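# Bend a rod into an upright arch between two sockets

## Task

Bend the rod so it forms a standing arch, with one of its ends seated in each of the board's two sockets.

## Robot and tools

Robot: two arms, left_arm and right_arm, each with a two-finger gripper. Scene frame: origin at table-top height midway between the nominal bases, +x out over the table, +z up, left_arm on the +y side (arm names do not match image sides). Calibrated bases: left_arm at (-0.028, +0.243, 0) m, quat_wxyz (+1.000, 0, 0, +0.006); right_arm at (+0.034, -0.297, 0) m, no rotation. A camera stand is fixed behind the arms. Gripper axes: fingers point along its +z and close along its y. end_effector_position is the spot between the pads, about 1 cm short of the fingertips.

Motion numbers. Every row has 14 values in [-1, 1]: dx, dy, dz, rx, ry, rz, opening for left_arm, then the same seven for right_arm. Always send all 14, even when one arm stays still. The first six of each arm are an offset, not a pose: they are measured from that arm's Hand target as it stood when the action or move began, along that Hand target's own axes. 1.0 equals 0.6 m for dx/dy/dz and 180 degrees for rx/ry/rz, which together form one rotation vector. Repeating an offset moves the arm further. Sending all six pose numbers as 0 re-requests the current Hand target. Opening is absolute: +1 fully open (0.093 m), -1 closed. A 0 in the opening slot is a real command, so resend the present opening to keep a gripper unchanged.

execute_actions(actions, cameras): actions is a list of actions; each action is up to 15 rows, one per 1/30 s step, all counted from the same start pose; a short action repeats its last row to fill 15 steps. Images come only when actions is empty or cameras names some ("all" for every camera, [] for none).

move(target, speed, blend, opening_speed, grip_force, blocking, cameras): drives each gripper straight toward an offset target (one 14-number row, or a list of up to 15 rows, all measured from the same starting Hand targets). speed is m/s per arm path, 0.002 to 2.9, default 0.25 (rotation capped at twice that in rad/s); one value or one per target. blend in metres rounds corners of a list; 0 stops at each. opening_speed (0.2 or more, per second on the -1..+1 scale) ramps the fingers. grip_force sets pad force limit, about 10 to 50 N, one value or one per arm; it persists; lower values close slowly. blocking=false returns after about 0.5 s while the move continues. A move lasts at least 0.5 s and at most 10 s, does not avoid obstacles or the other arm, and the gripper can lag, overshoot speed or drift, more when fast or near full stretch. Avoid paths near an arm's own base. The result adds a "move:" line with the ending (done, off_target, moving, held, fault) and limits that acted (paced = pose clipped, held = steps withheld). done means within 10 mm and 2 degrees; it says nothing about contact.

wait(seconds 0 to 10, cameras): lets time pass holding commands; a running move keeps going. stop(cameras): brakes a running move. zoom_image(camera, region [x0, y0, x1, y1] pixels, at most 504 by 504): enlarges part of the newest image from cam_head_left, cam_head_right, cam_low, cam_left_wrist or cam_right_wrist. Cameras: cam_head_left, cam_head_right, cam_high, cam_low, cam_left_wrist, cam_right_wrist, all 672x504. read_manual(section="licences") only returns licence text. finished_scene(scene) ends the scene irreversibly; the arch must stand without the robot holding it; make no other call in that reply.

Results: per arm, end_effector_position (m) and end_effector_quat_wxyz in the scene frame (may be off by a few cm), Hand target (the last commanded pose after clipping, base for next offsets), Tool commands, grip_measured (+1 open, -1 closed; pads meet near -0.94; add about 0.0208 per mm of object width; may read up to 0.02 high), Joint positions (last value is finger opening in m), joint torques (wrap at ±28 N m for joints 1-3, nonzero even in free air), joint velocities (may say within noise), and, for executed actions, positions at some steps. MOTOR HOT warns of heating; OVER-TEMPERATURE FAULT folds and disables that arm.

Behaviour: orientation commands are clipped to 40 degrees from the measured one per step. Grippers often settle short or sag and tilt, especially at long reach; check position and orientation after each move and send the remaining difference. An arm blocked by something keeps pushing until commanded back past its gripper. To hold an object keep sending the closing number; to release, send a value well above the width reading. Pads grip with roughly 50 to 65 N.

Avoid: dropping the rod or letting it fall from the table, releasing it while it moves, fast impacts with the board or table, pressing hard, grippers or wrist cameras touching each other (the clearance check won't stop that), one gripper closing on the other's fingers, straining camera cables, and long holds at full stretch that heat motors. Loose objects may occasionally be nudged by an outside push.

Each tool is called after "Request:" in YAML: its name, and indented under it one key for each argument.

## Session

Request:
execute_actions:
  actions: []

Nothing of this call was run. Scene 2 begins with your next reply.

Request:
execute_actions:
  actions: []

Request:
zoom_image:
  camera: "cam_high"
  region: [330, 40, 530, 400]

Scene clock: 0.00 s.
left_arm: end_effector_position=(+0.3240, +0.2075, +0.3534) grip_measured=+1.000 end_effector_quat_wxyz=(+0.686, +0.086, +0.723, -0.001) | right_arm: end_effector_position=(+0.3044, -0.2154, +0.2672) grip_measured=+1.000 end_effector_quat_wxyz=(+0.670, +0.176, +0.717, +0.071)
Joint positions: left_arm=[-0.095 0.936 0.862 0.015 0.038 0.119 0.093] | right_arm=[0.79 0.724 0.505 0.067 0.918 0.467 0.093]
Joint velocities: within noise
Joint torques (N m): no reading
Heat: left arm: 35 °C; right arm: 33 °C.
Hand target: left_arm +0.3227, +0.2076, +0.3630; +0.695, +0.085, +0.714, -0.001 | right_arm +0.3045, -0.2152, +0.2706; +0.671, +0.178, +0.716, +0.074
Tool commands: left_gripper/opening=+1.0 right_gripper/opening=+1.0

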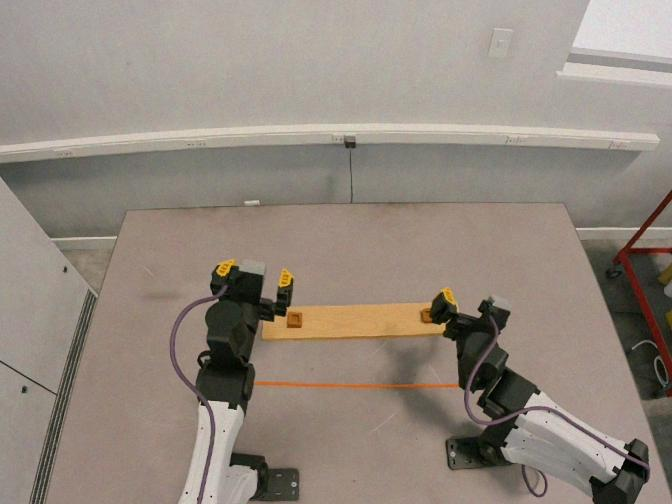

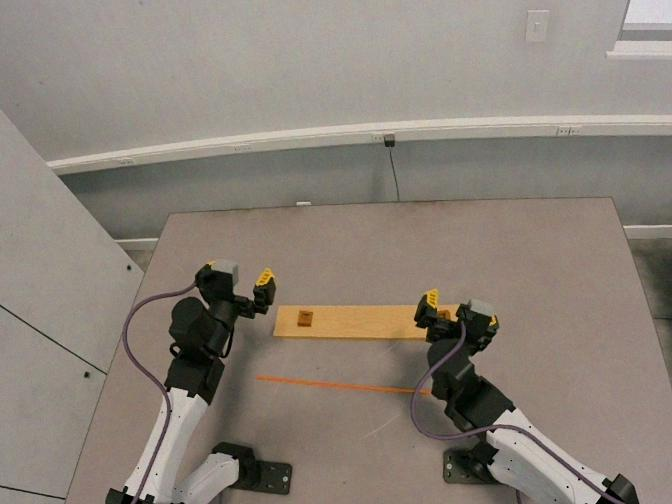

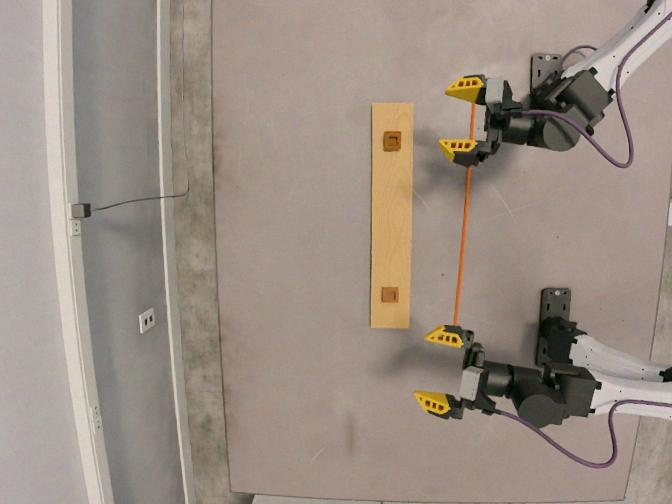

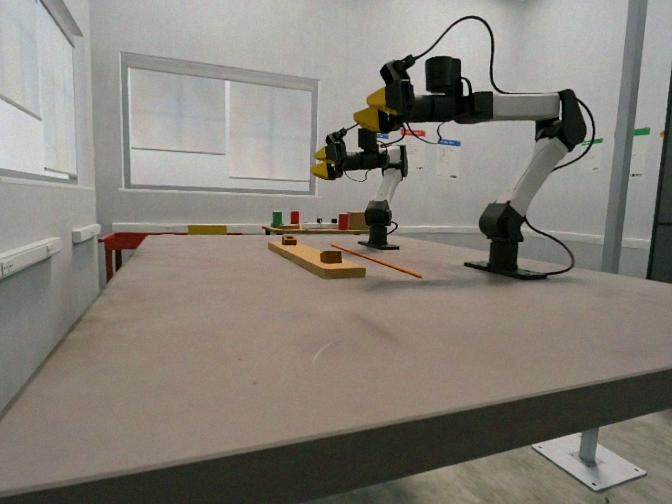

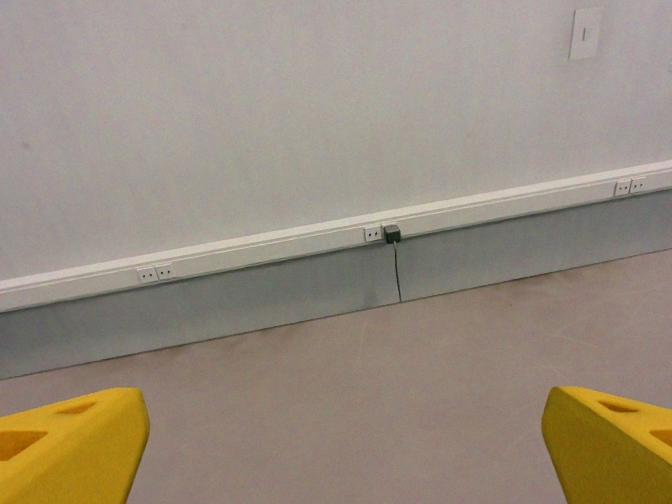

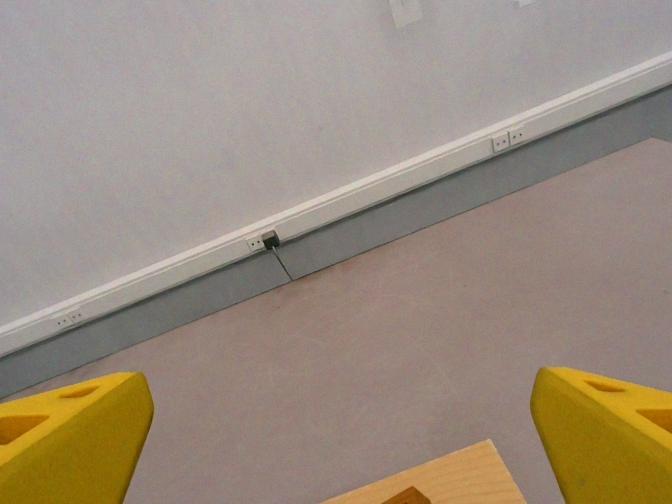

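Scaled by 1.400 from the camera's 672x504 image, which has a finer 960x720 frame.

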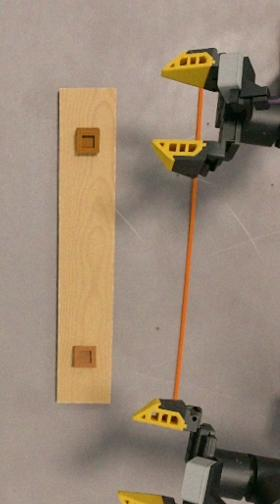

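Request:
move:
  target: [0.4208,-0.0828,-0.1675,0.3677,0.3687,0.3331,0.2,0.2338,-0.1765,-0.1315,-0.3431,0.4281,-0.5137,0.2]
  speed: 0.4
  cameras: ["cam_high","cam_low","cam_left_wrist","cam_right_wrist"]

Scene clock: 32.07 s.
left_arm: end_effector_position=(+0.2121, +0.2012, +0.1083) grip_measured=+0.202 end_effector_quat_wxyz=(+0.004, +0.702, +0.713, -0.002) | right_arm: end_effector_position=(+0.2033, -0.2523, +0.1055) grip_measured=+0.201 end_effector_quat_wxyz=(-0.005, +0.700, -0.714, -0.006)
Joint positions: left_arm=[-0.179 1.465 1.124 -1.226 0.007 1.389 0.055] | right_arm=[0.247 1.192 0.909 -1.285 -0.015 -1.305 0.055]
Joint torques (N m): left_arm=[-0.5 -6.02 7.16 0.14 0.07 -0.01] | right_arm=[0.66 -2.1 8.75 0.19 0.18 -0.24]
Heat: left arm: 42 °C; right arm: 36 °C.
Hand target: left_arm +0.2119, +0.2012, +0.1099; -0.001, +0.707, +0.707, +0.000 | right_arm +0.2052, -0.2531, +0.1099; +0.000, +0.707, -0.707, +0.000
Off the commanded pose: left_arm 0.002 m, 1 deg | right_arm 0.005 m, 1 deg.
move: done
Images, in order (width x height): cam_high 672x504, cam_low 672x504, cam_left_wrist 672x504, cam_right_wrist 672x504.

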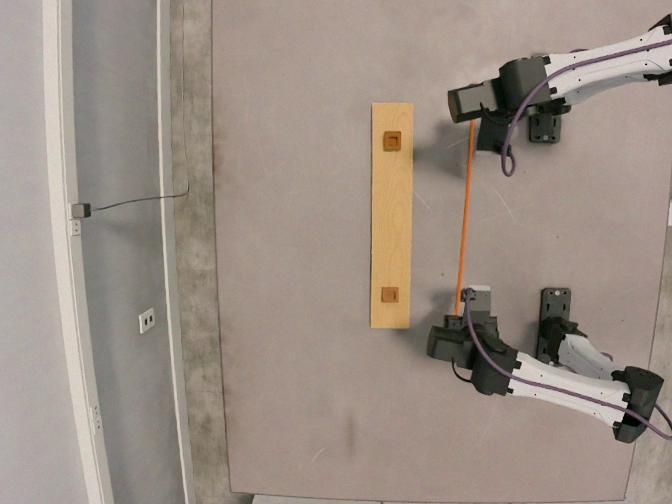

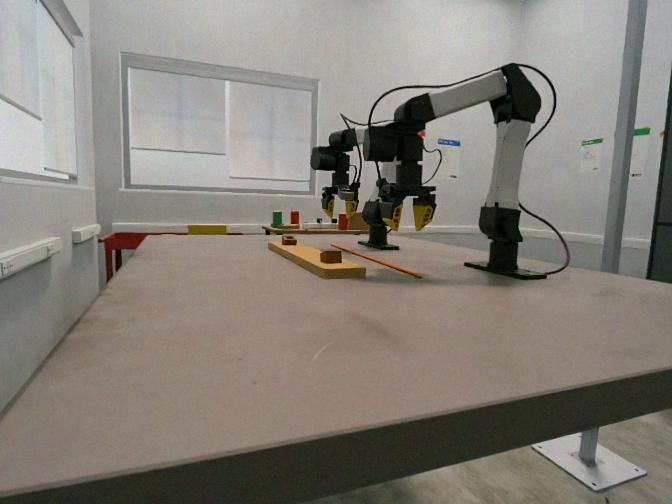

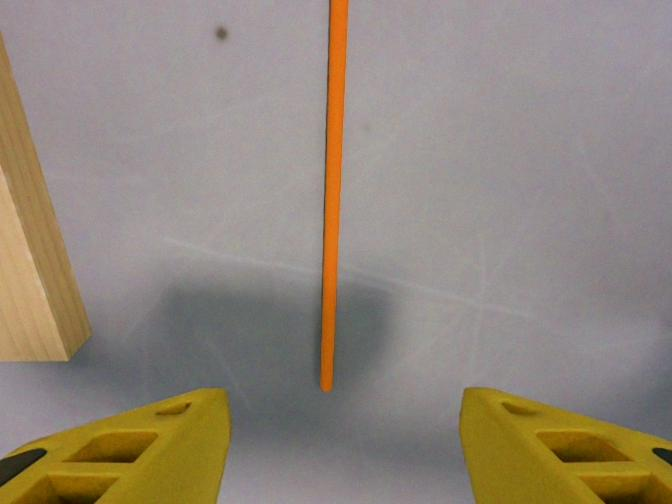

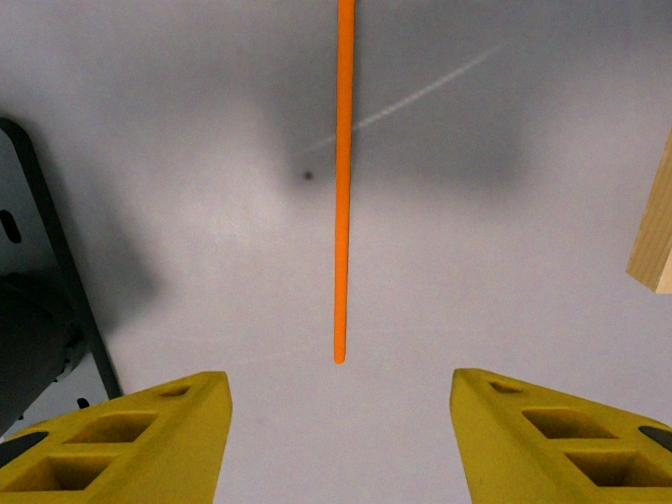

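Request:
move:
  target:
    - [0.0117,0.0058,0.14,0,0,0,-0.2,-0.0167,-0.003,0.148,0,0,0,-0.2]
    - [0.0117,0.0058,0.18,0,0,0,-0.2,-0.0167,-0.003,0.188,0,0,0,-0.2]
    - [0.0117,0.0058,0.18,0,0,0,-1,-0.0167,-0.003,0.188,0,0,0,-1]
  blend: [0.005,0,0]
  speed: [0.25,0.06,0.06]
  opening_speed: 0.8
  cameras: ["cam_left_wrist","cam_right_wrist"]

Scene clock: 42.10 s.
left_arm: end_effector_position=(+0.2208, +0.2064, +0.0154) grip_measured=-0.962 end_effector_quat_wxyz=(+0.009, +0.707, +0.707, +0.009) | right_arm: end_effector_position=(+0.2079, -0.2441, +0.0061) grip_measured=-0.944 end_effector_quat_wxyz=(-0.003, +0.706, -0.708, +0.001)
Joint positions: left_arm=[-0.16 1.585 0.85 -0.811 -0.003 1.423 0] | right_arm=[0.298 1.338 0.594 -0.82 -0.001 -1.27 0]
Joint torques (N m): left_arm=[0.39 -4.19 2.59 0.56 0.13 -0.07] | right_arm=[0.66 -1.28 4.22 0.7 0.04 -0.06]
Heat: left arm: 39 °C; right arm: 35 °C.
Hand target: left_arm +0.2153, +0.2083, +0.0019; -0.001, +0.707, +0.707, +0.000 | right_arm +0.2073, -0.2431, -0.0028; +0.000, +0.707, -0.707, +0.000
Off the commanded pose: left_arm 0.015 m, 2 deg | right_arm 0.009 m, 0 deg.
move: off_target (left_arm); target 3's new opening was sent with left_arm's hand 0.015 m and 1 deg from that target
Images, in order (width x height): cam_left_wrist 672x504, cam_right_wrist 672x504.

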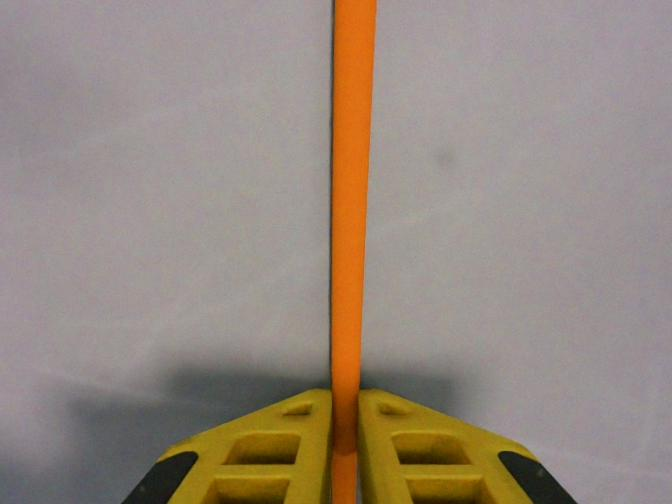

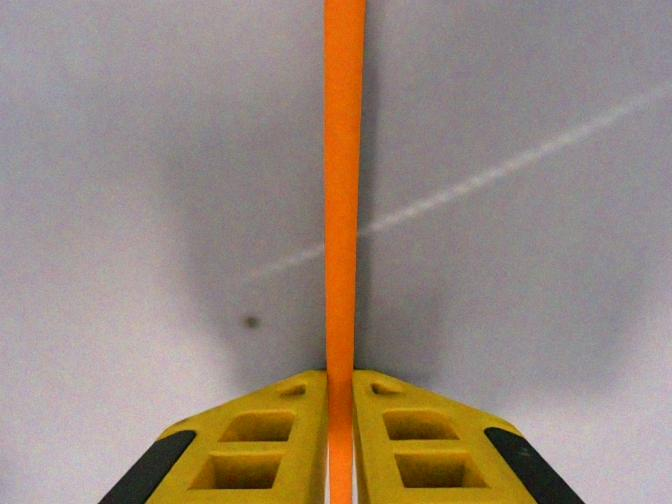

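Request:
move:
  target:
    - [0,0,-0.167,0,0,0,-1,0,0,-0.172,0,0,0,-1]
    - [0.0078,0.2662,-0.33,-0.5,0,0,-1,-0.0093,-0.2962,-0.338,0.5,0,0,-1]
    - [-0.0088,0.2662,-0.33,-0.4876,-0.1307,-0.1307,-1,-0.0268,-0.2962,-0.338,0.4876,-0.1307,0.1307,-1]
    - [-0.0572,0.2662,-0.33,-0.4496,-0.2596,-0.2596,-1,-0.0752,-0.2962,-0.338,0.4496,-0.2596,0.2596,-1]
    - [-0.1022,0.2662,-0.33,-0.4207,-0.3228,-0.3228,-1,-0.1185,-0.2962,-0.338,0.4207,-0.3228,0.3228,-1]
  blend: [0.04,0.01,0.01,0.01,0]
  speed: 0.3
  cameras: ["cam_low","cam_high","cam_left_wrist","cam_right_wrist"]

Request:
zoom_image:
  camera: "cam_low"
  region: [260, 130, 410, 280]

Request:
zoom_image:
  camera: "cam_high"
  region: [350, 90, 460, 340]

Scene clock: 63.90 s.
left_arm: end_effector_position=(+0.3688, +0.1610, +0.1789) grip_measured=-0.962 end_effector_quat_wxyz=(+0.670, +0.111, +0.722, +0.131) | right_arm: end_effector_position=(+0.3799, -0.1865, +0.1808) grip_measured=-0.960 end_effector_quat_wxyz=(+0.672, -0.117, +0.718, -0.138)
Joint positions: left_arm=[-0.382 1.48 0.442 0.964 -0.409 0.315 0] | right_arm=[0.587 1.326 0.328 0.924 0.625 -0.321 0]
Joint torques (N m): left_arm=[-1.44 -5.87 9.35 2.3 0.25 -0.67] | right_arm=[1.58 -3.43 9.7 2.31 -0.17 0.52]
Heat: left arm: 38 °C; right arm: 35 °C.
Hand target: left_arm +0.3752, +0.1467, +0.1997; +0.701, +0.093, +0.701, +0.093 | right_arm +0.3847, -0.1721, +0.2002; +0.701, -0.092, +0.701, -0.093
Off the commanded pose: left_arm 0.026 m, 6 deg | right_arm 0.025 m, 7 deg.
move: off_target (left_arm, right_arm)
Images, in order (width x height): cam_high 672x504, cam_low 672x504, cam_left_wrist 672x504, cam_right_wrist 672x504.

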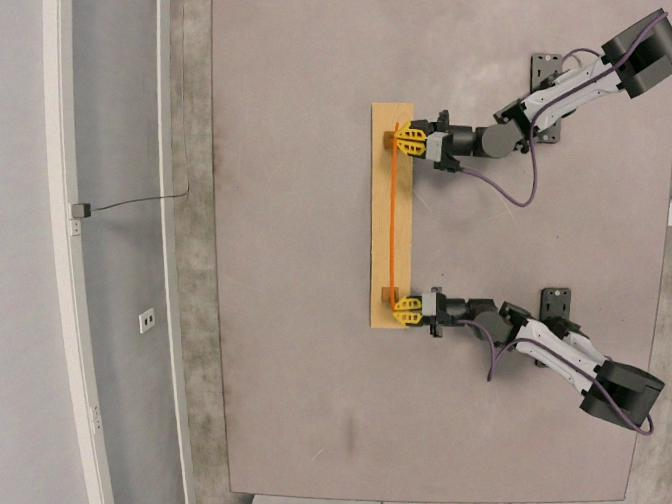

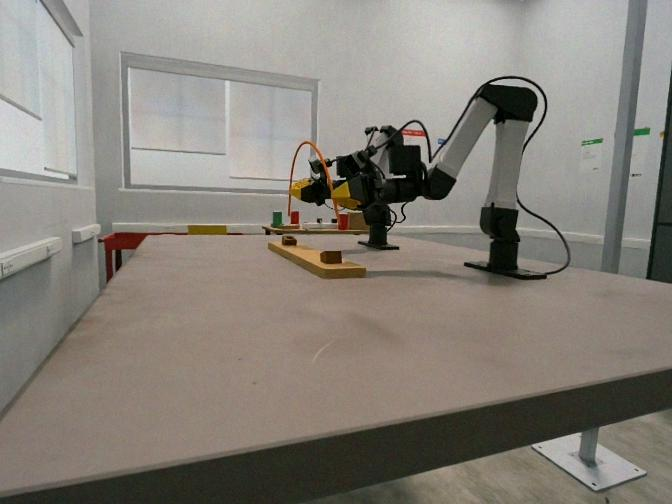

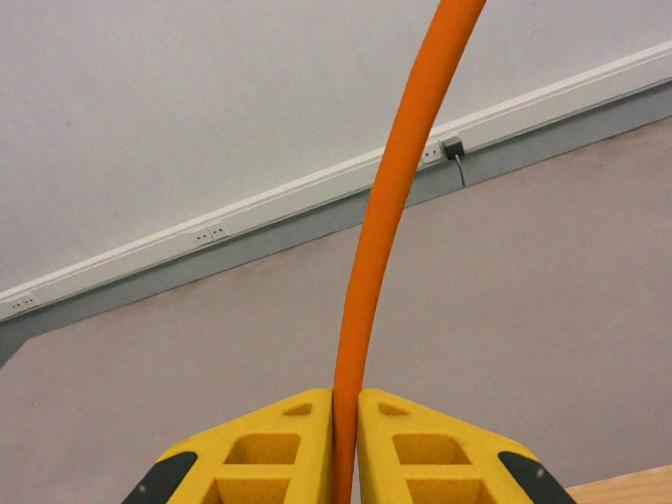

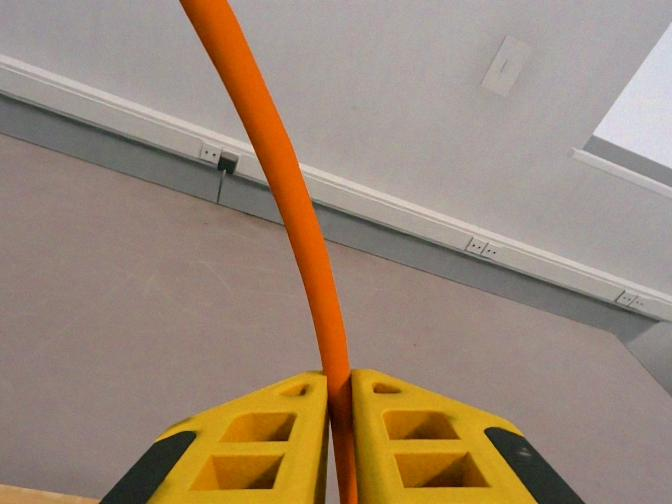

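Scaled by 3.360 from the camera's 672x504 image, which has a finer 960x720 frame.

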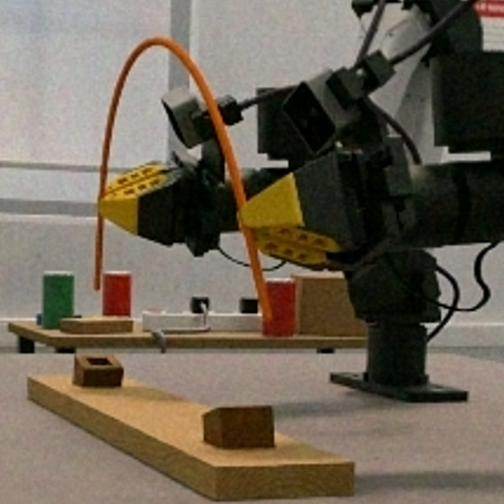

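Scaled by 2.016 from the camera's 672x504 image, which has a finer 960x720 frame.

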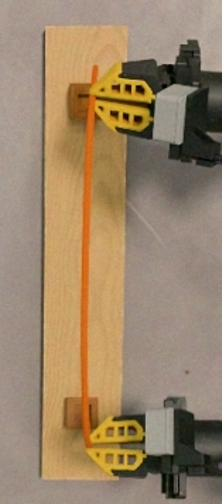

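Request:
move:
  target: [0.0978,-0.0448,0.0033,0,0,-0.0444,-1,0.1015,0.0345,-0.0045,0,0,0.0444,-1]
  speed: 0.2
  cameras: ["cam_low","cam_high"]

Request:
zoom_image:
  camera: "cam_low"
  region: [265, 190, 365, 290]

Request:
zoom_image:
  camera: "cam_high"
  region: [365, 110, 445, 190]

Request:
zoom_image:
  camera: "cam_high"
  region: [360, 260, 440, 340]

Scene clock: 79.20 s.
left_arm: end_effector_position=(+0.3796, +0.1462, +0.1299) grip_measured=-0.962 end_effector_quat_wxyz=(+0.690, +0.057, +0.717, +0.080) | right_arm: end_effector_position=(+0.3828, -0.1802, +0.1278) grip_measured=-0.960 end_effector_quat_wxyz=(+0.687, -0.056, +0.719, -0.090)
Joint positions: left_arm=[-0.417 1.819 0.425 1.355 -0.441 0.179 0] | right_arm=[0.611 1.716 0.262 1.403 0.663 -0.176 0]
Joint torques (N m): left_arm=[-1.44 -7.45 3.67 2.29 0.21 -0.75] | right_arm=[1.44 -5 4.75 2.32 -0.32 0.47]
Heat: left arm: 42 °C; right arm: 37 °C.
Hand target: left_arm +0.3771, +0.1359, +0.1361; +0.705, +0.044, +0.706, +0.043 | right_arm +0.3821, -0.1678, +0.1359; +0.706, -0.043, +0.705, -0.044
Off the commanded pose: left_arm 0.012 m, 5 deg | right_arm 0.015 m, 6 deg.
move: off_target (left_arm, right_arm)
Images, in order (width x height): cam_high 672x504, cam_low 672x504.

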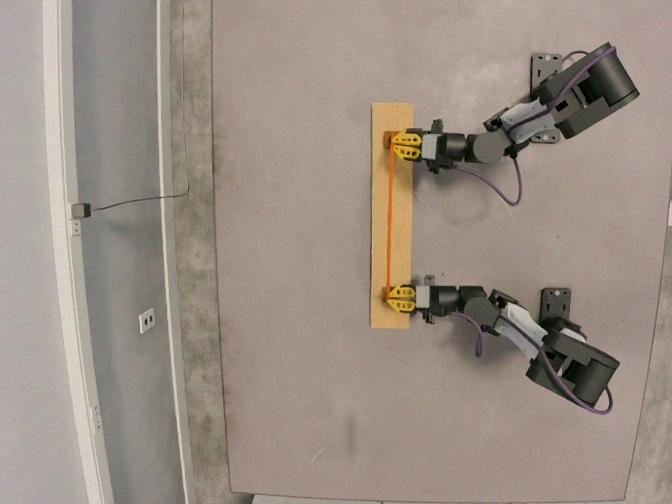

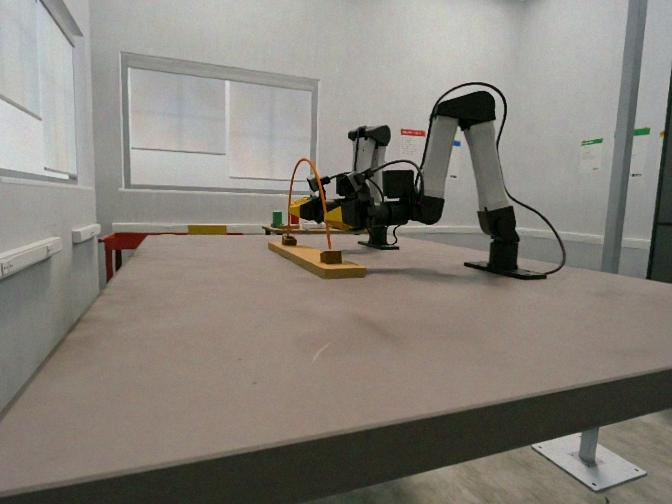

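Scaled by 5.040 from the camera's 672x504 image, which has a finer 960x720 frame.

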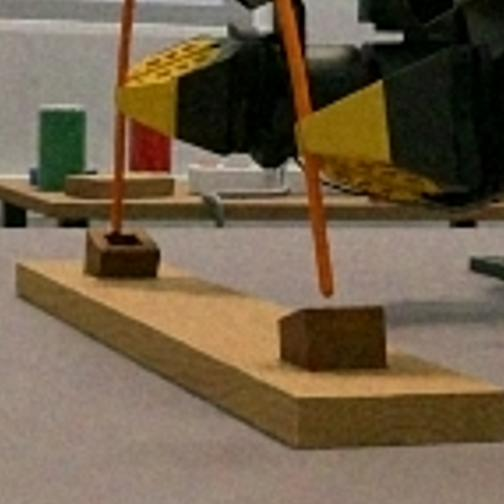

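Scaled by 6.300 from the camera's 672x504 image, which has a finer 960x720 frame.

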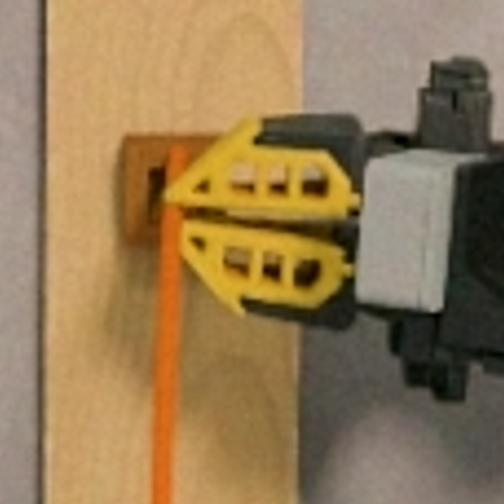

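Scaled by 6.300 from the camera's 672x504 image, which has a finer 960x720 frame.

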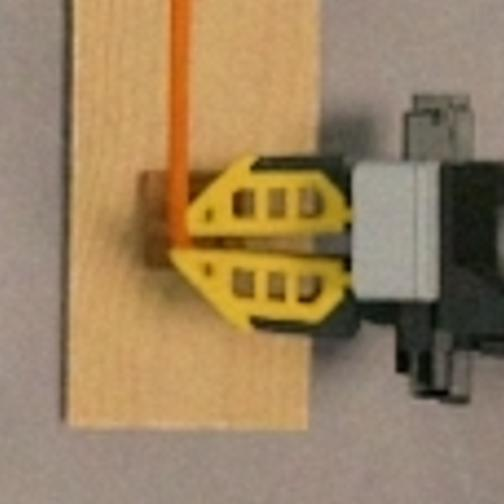

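Request:
move:
  target:
    - [-0.002,-0.0165,-0.0067,0,0,0,-1,-0.0023,0.0182,-0.0033,0,0,0,-1]
    - [0.0278,-0.0202,-0.0067,0,0,0,-1,0.0275,0.0218,-0.0033,0,0,0,-1]
  speed: 0.08
  cameras: ["cam_low","cam_high"]

Request:
zoom_image:
  camera: "cam_low"
  region: [265, 190, 365, 290]

Request:
zoom_image:
  camera: "cam_high"
  region: [365, 110, 445, 190]

Request:
zoom_image:
  camera: "cam_high"
  region: [360, 260, 440, 340]

Scene clock: 93.30 s.
left_arm: end_effector_position=(+0.3750, +0.1411, +0.1110) grip_measured=-0.962 end_effector_quat_wxyz=(+0.682, +0.050, +0.724, +0.088) | right_arm: end_effector_position=(+0.3815, -0.1700, +0.1127) grip_measured=-0.960 end_effector_quat_wxyz=(+0.682, -0.056, +0.723, -0.094)
Joint positions: left_arm=[-0.456 1.899 0.418 1.418 -0.503 0.167 0] | right_arm=[0.655 1.818 0.278 1.473 0.712 -0.171 0]
Joint torques (N m): left_arm=[-1.66 -5.87 3.19 2.63 0.39 -0.65] | right_arm=[1.59 -2.85 3.9 2.67 -0.35 0.47]
Heat: left arm: 43 °C; right arm: 40 °C.
Hand target: left_arm +0.3731, +0.1260, +0.1179; +0.705, +0.044, +0.706, +0.044 | right_arm +0.3801, -0.1569, +0.1180; +0.706, -0.043, +0.705, -0.043
Off the commanded pose: left_arm 0.017 m, 6 deg | right_arm 0.014 m, 7 deg.
move: off_target (left_arm, right_arm)
Images, in order (width x height): cam_high 672x504, cam_low 672x504.

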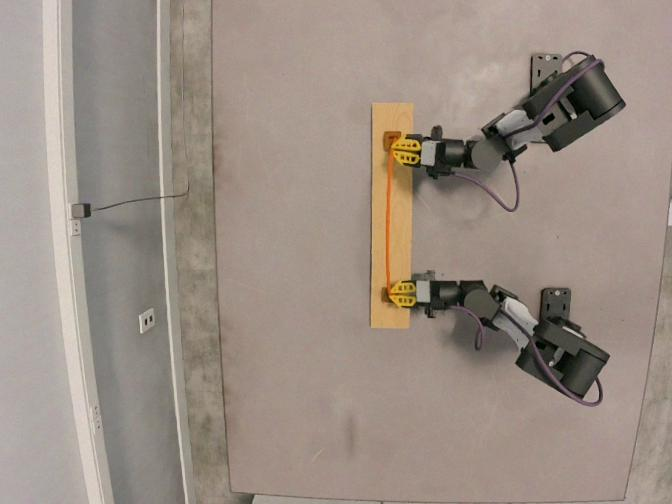

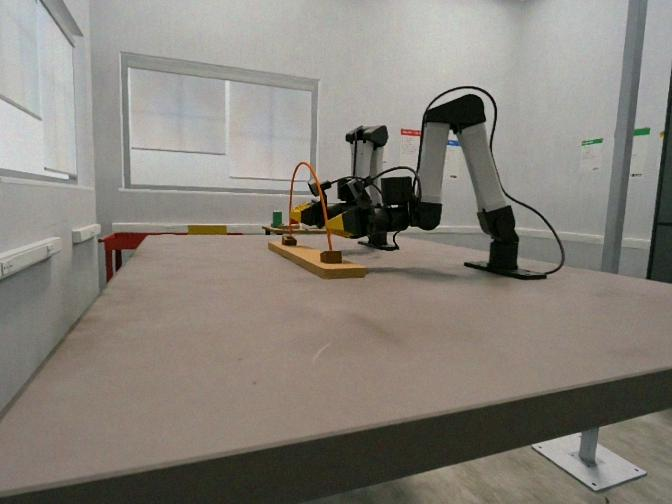

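Scaled by 5.040 from the camera's 672x504 image, which has a finer 960x720 frame.

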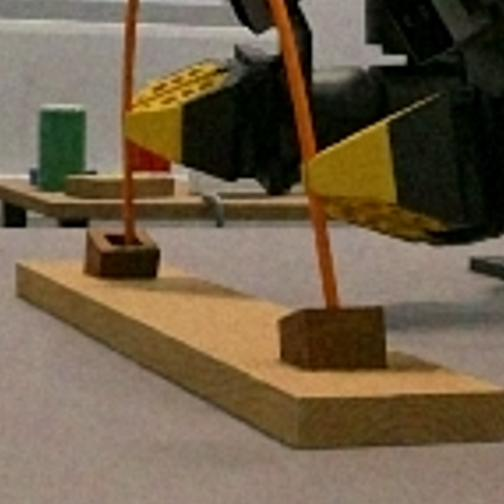

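Scaled by 6.300 from the camera's 672x504 image, which has a finer 960x720 frame.

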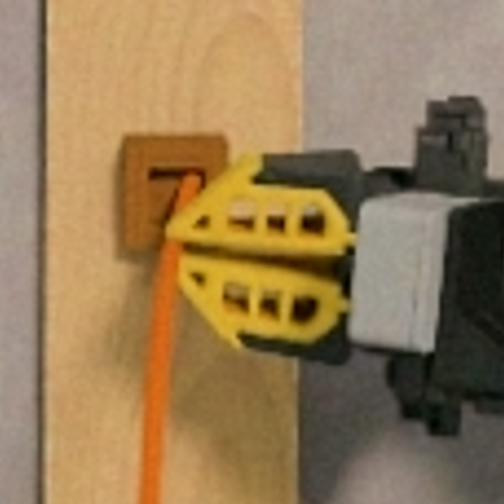

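Scaled by 6.300 from the camera's 672x504 image, which has a finer 960x720 frame.

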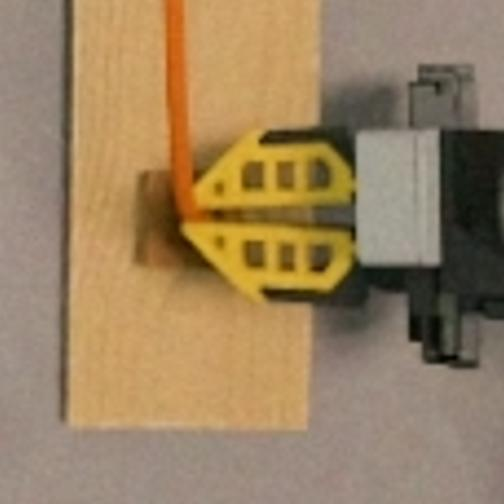

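Request:
move:
  target: [0.0055,0.0305,-0.0067,-0.002,-0.0166,0.0444,-1,0.0035,-0.0275,-0.0067,0.002,-0.0166,-0.0444,-1]
  speed: 0.06
  cameras: ["cam_low","cam_high"]

Request:
zoom_image:
  camera: "cam_low"
  region: [260, 150, 390, 280]

Request:
zoom_image:
  camera: "cam_high"
  region: [350, 100, 450, 340]

Scene clock: 109.90 s.
left_arm: end_effector_position=(+0.3760, +0.1420, +0.1103) grip_measured=-0.962 end_effector_quat_wxyz=(+0.679, +0.100, +0.720, +0.104) | right_arm: end_effector_position=(+0.3812, -0.1727, +0.1131) grip_measured=-0.960 end_effector_quat_wxyz=(+0.678, -0.099, +0.719, -0.116)
Joint positions: left_arm=[-0.424 1.897 0.406 1.429 -0.425 0.265 0] | right_arm=[0.63 1.803 0.259 1.477 0.659 -0.265 0]
Joint torques (N m): left_arm=[0.49 -5.33 -0.16 3.13 0.25 -0.15] | right_arm=[-0.57 -3.89 1.05 2.86 -0.28 0.04]
Heat: left arm: 46 °C; right arm: 45 °C.
Hand target: left_arm +0.3691, +0.1445, +0.1171; +0.719, +0.092, +0.682, +0.093 | right_arm +0.3762, -0.1735, +0.1180; +0.720, -0.091, +0.682, -0.094
Off the commanded pose: left_arm 0.010 m, 6 deg | right_arm 0.007 m, 7 deg.
joint sent to its limit (left arm) — joint 4 (wrist pitch), upper limit. The joint targets are off in orientation, not in position.
joint sent to its limit (right arm) — joint 4 (wrist pitch), upper limit. The joint targets are off in orientation, not in position.
move: off_target (left_arm, right_arm)
Images, in order (width x height): cam_high 672x504, cam_low 672x504.

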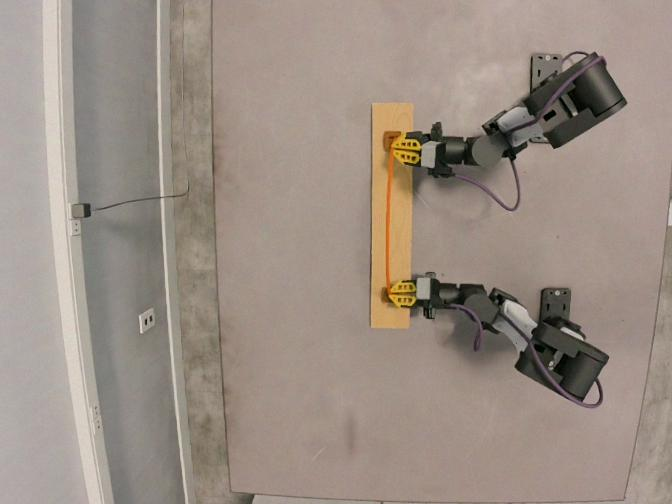

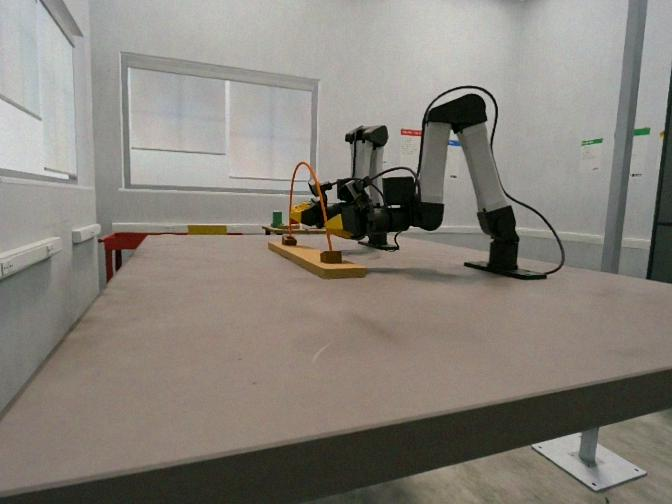

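Scaled by 3.877 from the camera's 672x504 image, which has a finer 960x720 frame.

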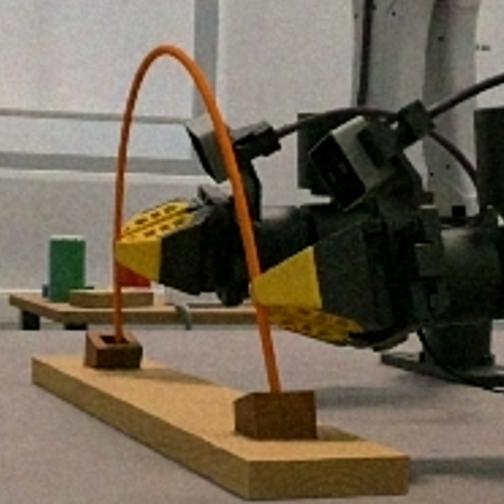

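Scaled by 2.100 from the camera's 672x504 image, which has a finer 960x720 frame.

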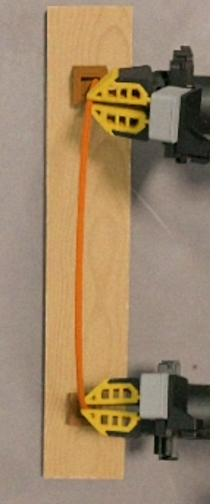

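Request:
move:
  target: [0,0,0,0,0,0,-0.3,0,0,0,0,0,0,-0.3]
  opening_speed: 0.3
  cameras: ["cam_low","cam_high"]

Request:
zoom_image:
  camera: "cam_low"
  region: [260, 150, 390, 280]

Request:
zoom_image:
  camera: "cam_high"
  region: [350, 100, 450, 340]

Scene clock: 116.90 s.
left_arm: end_effector_position=(+0.3686, +0.1472, +0.0903) grip_measured=-0.302 end_effector_quat_wxyz=(+0.657, +0.113, +0.737, +0.109) | right_arm: end_effector_position=(+0.3758, -0.1760, +0.1008) grip_measured=-0.302 end_effector_quat_wxyz=(+0.665, -0.113, +0.729, -0.118)
Joint positions: left_arm=[-0.415 1.918 0.373 1.422 -0.412 0.266 0.031] | right_arm=[0.625 1.815 0.231 1.473 0.643 -0.264 0.031]
Joint torques (N m): left_arm=[-0.17 -7.34 2.55 3.21 0.09 -0.17] | right_arm=[-0.18 -4.85 3.28 2.92 -0.07 0.03]
Heat: left arm: 51 °C; right arm: 47 °C.
Hand target: left_arm +0.3691, +0.1446, +0.1171; +0.719, +0.092, +0.682, +0.094 | right_arm +0.3761, -0.1735, +0.1178; +0.720, -0.091, +0.682, -0.094
Off the commanded pose: left_arm 0.027 m, 10 deg | right_arm 0.017 m, 9 deg.
joint sent to its limit (left arm) — joint 4 (wrist pitch), upper limit. The joint targets are off in orientation, not in position.
joint sent to its limit (right arm) — joint 4 (wrist pitch), upper limit. The joint targets are off in orientation, not in position.
move: off_target (left_arm, right_arm)
Images, in order (width x height): cam_high 672x504, cam_low 672x504.

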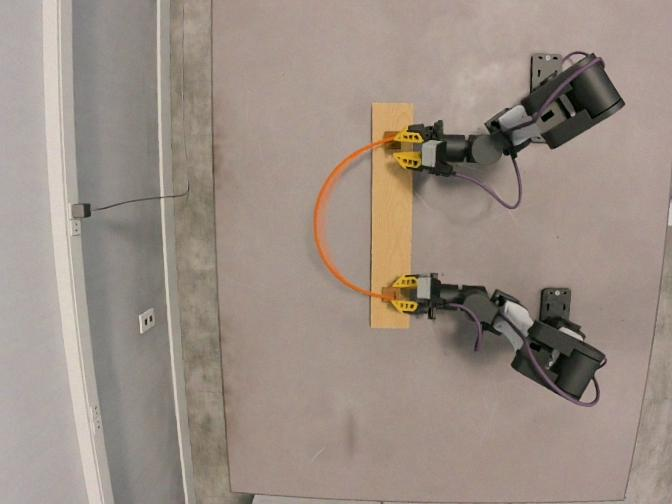

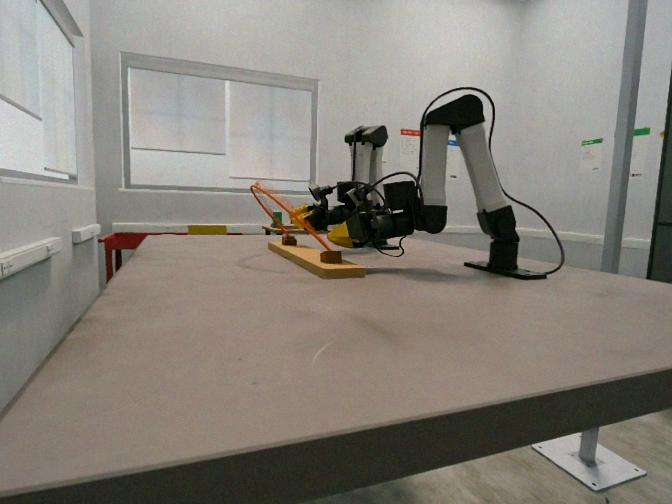

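Scaled by 3.877 from the camera's 672x504 image, which has a finer 960x720 frame.

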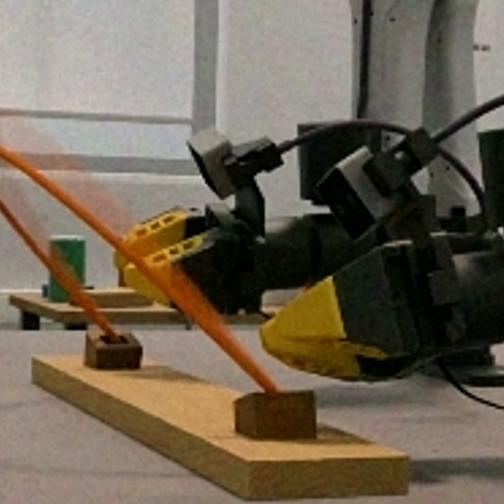

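Scaled by 2.100 from the camera's 672x504 image, which has a finer 960x720 frame.

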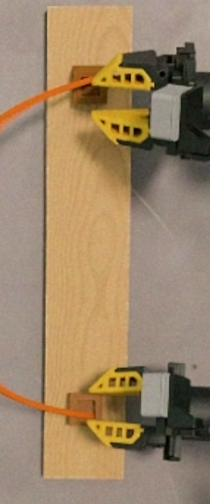

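Request:
move:
  target:
    - [0,0,-0.1,0,0,0,-0.2,0,0,-0.1,0,0,0,-0.2]
    - [-0.1385,0.0367,-0.0908,0.033,0.186,0.0095,0,-0.138,-0.034,-0.1027,-0.033,0.186,-0.0095,0]
    - [-0.0113,-0.0017,0.0857,0.0664,0.3716,0.019,0,0.0125,0.0088,0.0868,-0.0664,0.3716,-0.019,0]
  blend: [0.02,0.03,0]
  speed: 0.3
  cameras: ["cam_low","cam_left_wrist","cam_right_wrist"]

Request:
zoom_image:
  camera: "cam_low"
  region: [240, 160, 390, 290]

Scene clock: 140.73 s.
left_arm: end_effector_position=(+0.4133, +0.1435, +0.1188) grip_measured=-0.002 end_effector_quat_wxyz=(+0.199, +0.122, +0.968, +0.089) | right_arm: end_effector_position=(+0.4257, -0.1725, +0.1112) grip_measured=-0.002 end_effector_quat_wxyz=(+0.214, -0.110, +0.967, -0.087)
Joint positions: left_arm=[-0.324 1.934 1.614 -0.882 -0.245 -0.016 0.045] | right_arm=[0.429 1.778 1.374 -0.799 0.295 0.147 0.045]
Joint torques (N m): left_arm=[0.31 -11.36 10.13 0.96 0.05 -0.23] | right_arm=[-0.43 -8.24 9.73 0.9 0.09 -0.19]
Heat: left arm: 52 °C; right arm: 47 °C.
Hand target: left_arm +0.4201, +0.1415, +0.1260; +0.209, +0.115, +0.968, +0.081 | right_arm +0.4285, -0.1702, +0.1121; +0.210, -0.114, +0.968, -0.081
Off the commanded pose: left_arm 0.010 m, 2 deg | right_arm 0.004 m, 1 deg.
move: done; blend cut to 0 m at target 2; target 2's new opening was sent with left_arm's hand 0.017 m and 3 deg from that target
Images, in order (width x height): cam_low 672x504, cam_left_wrist 672x504, cam_right_wrist 672x504.

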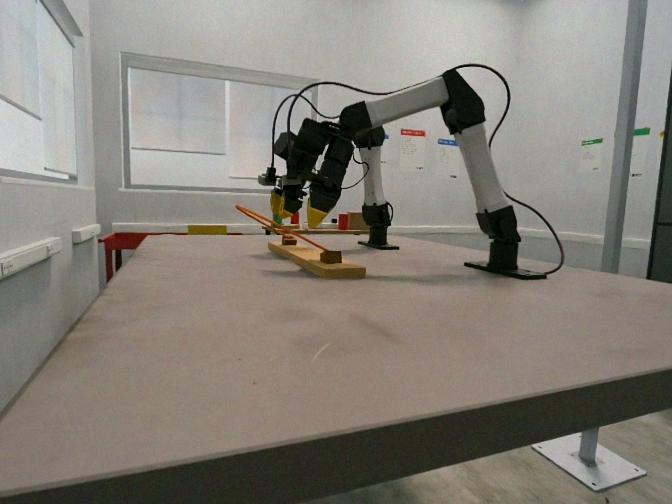

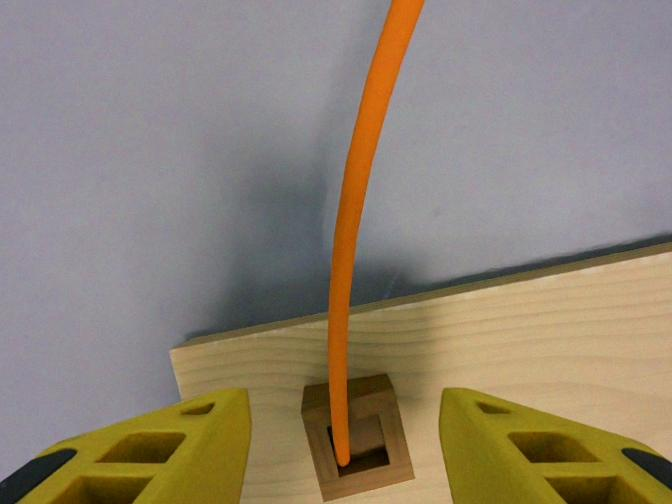

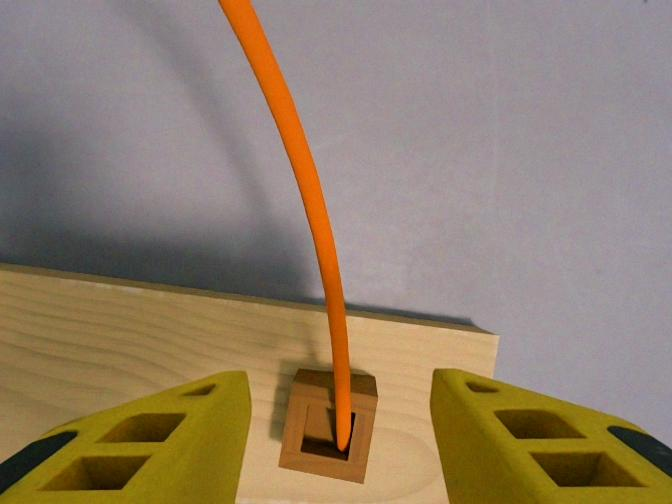

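Scaled by 3.360 from the camera's 672x504 image, which has a finer 960x720 frame.

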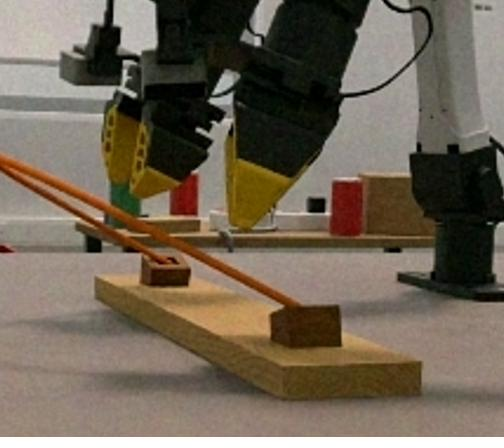

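Request:
move:
  target:
    - [0,0,0.11,0,0,0,-0.1,0,0,0.097,0,0,0,-0.1]
    - [0,0,0.11,0,0,0,-1,0,0,0.097,0,0,0,-1]
  opening_speed: 0.7
  speed: 0.15
  cameras: ["cam_low","cam_left_wrist","cam_right_wrist"]

Request:
zoom_image:
  camera: "cam_low"
  region: [240, 160, 390, 290]

Scene clock: 150.13 s.
left_arm: end_effector_position=(+0.4445, +0.1494, +0.0670) grip_measured=-0.959 end_effector_quat_wxyz=(+0.201, +0.129, +0.967, +0.090) | right_arm: end_effector_position=(+0.4517, -0.1771, +0.0654) grip_measured=-0.939 end_effector_quat_wxyz=(+0.211, -0.127, +0.965, -0.090)
Joint positions: left_arm=[-0.288 2.069 1.599 -0.719 -0.231 0.034 0] | right_arm=[0.388 1.902 1.346 -0.641 0.278 0.071 0]
Joint torques (N m): left_arm=[0.32 -13.03 6.46 1.17 -0.02 -0.39] | right_arm=[-0.55 -9.61 6.78 1.17 0.1 0.17]
Heat: left arm: 48 °C; right arm: 42 °C.
Hand target: left_arm +0.4480, +0.1489, +0.0666; +0.209, +0.115, +0.968, +0.081 | right_arm +0.4533, -0.1765, +0.0598; +0.210, -0.114, +0.968, -0.081
Off the commanded pose: left_arm 0.004 m, 2 deg | right_arm 0.006 m, 2 deg.
move: done
Images, in order (width x height): cam_low 672x504, cam_left_wrist 672x504, cam_right_wrist 672x504.

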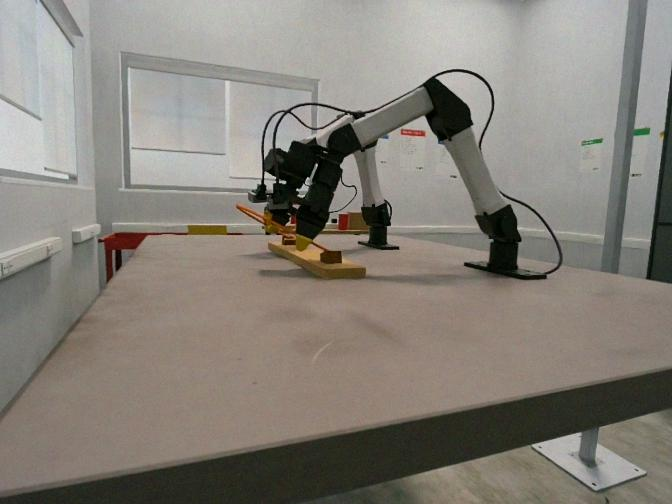

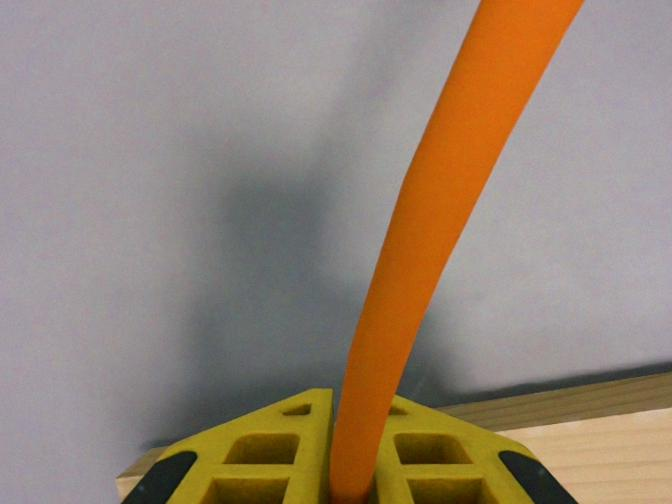

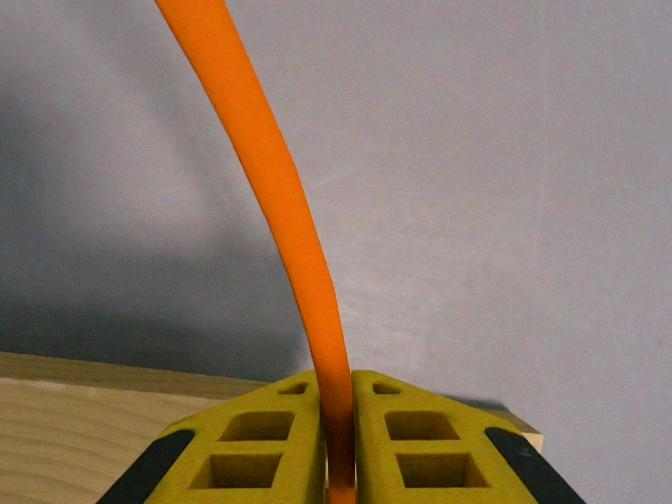

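Scaled by 3.360 from the camera's 672x504 image, which has a finer 960x720 frame.

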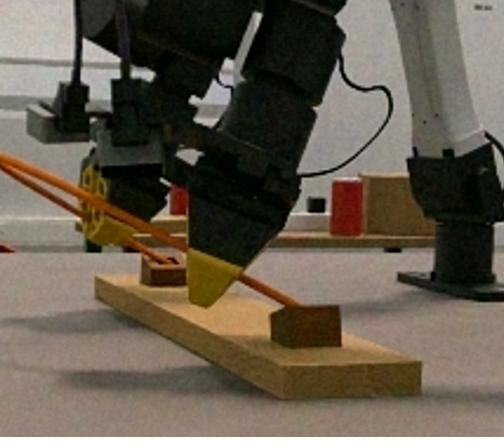

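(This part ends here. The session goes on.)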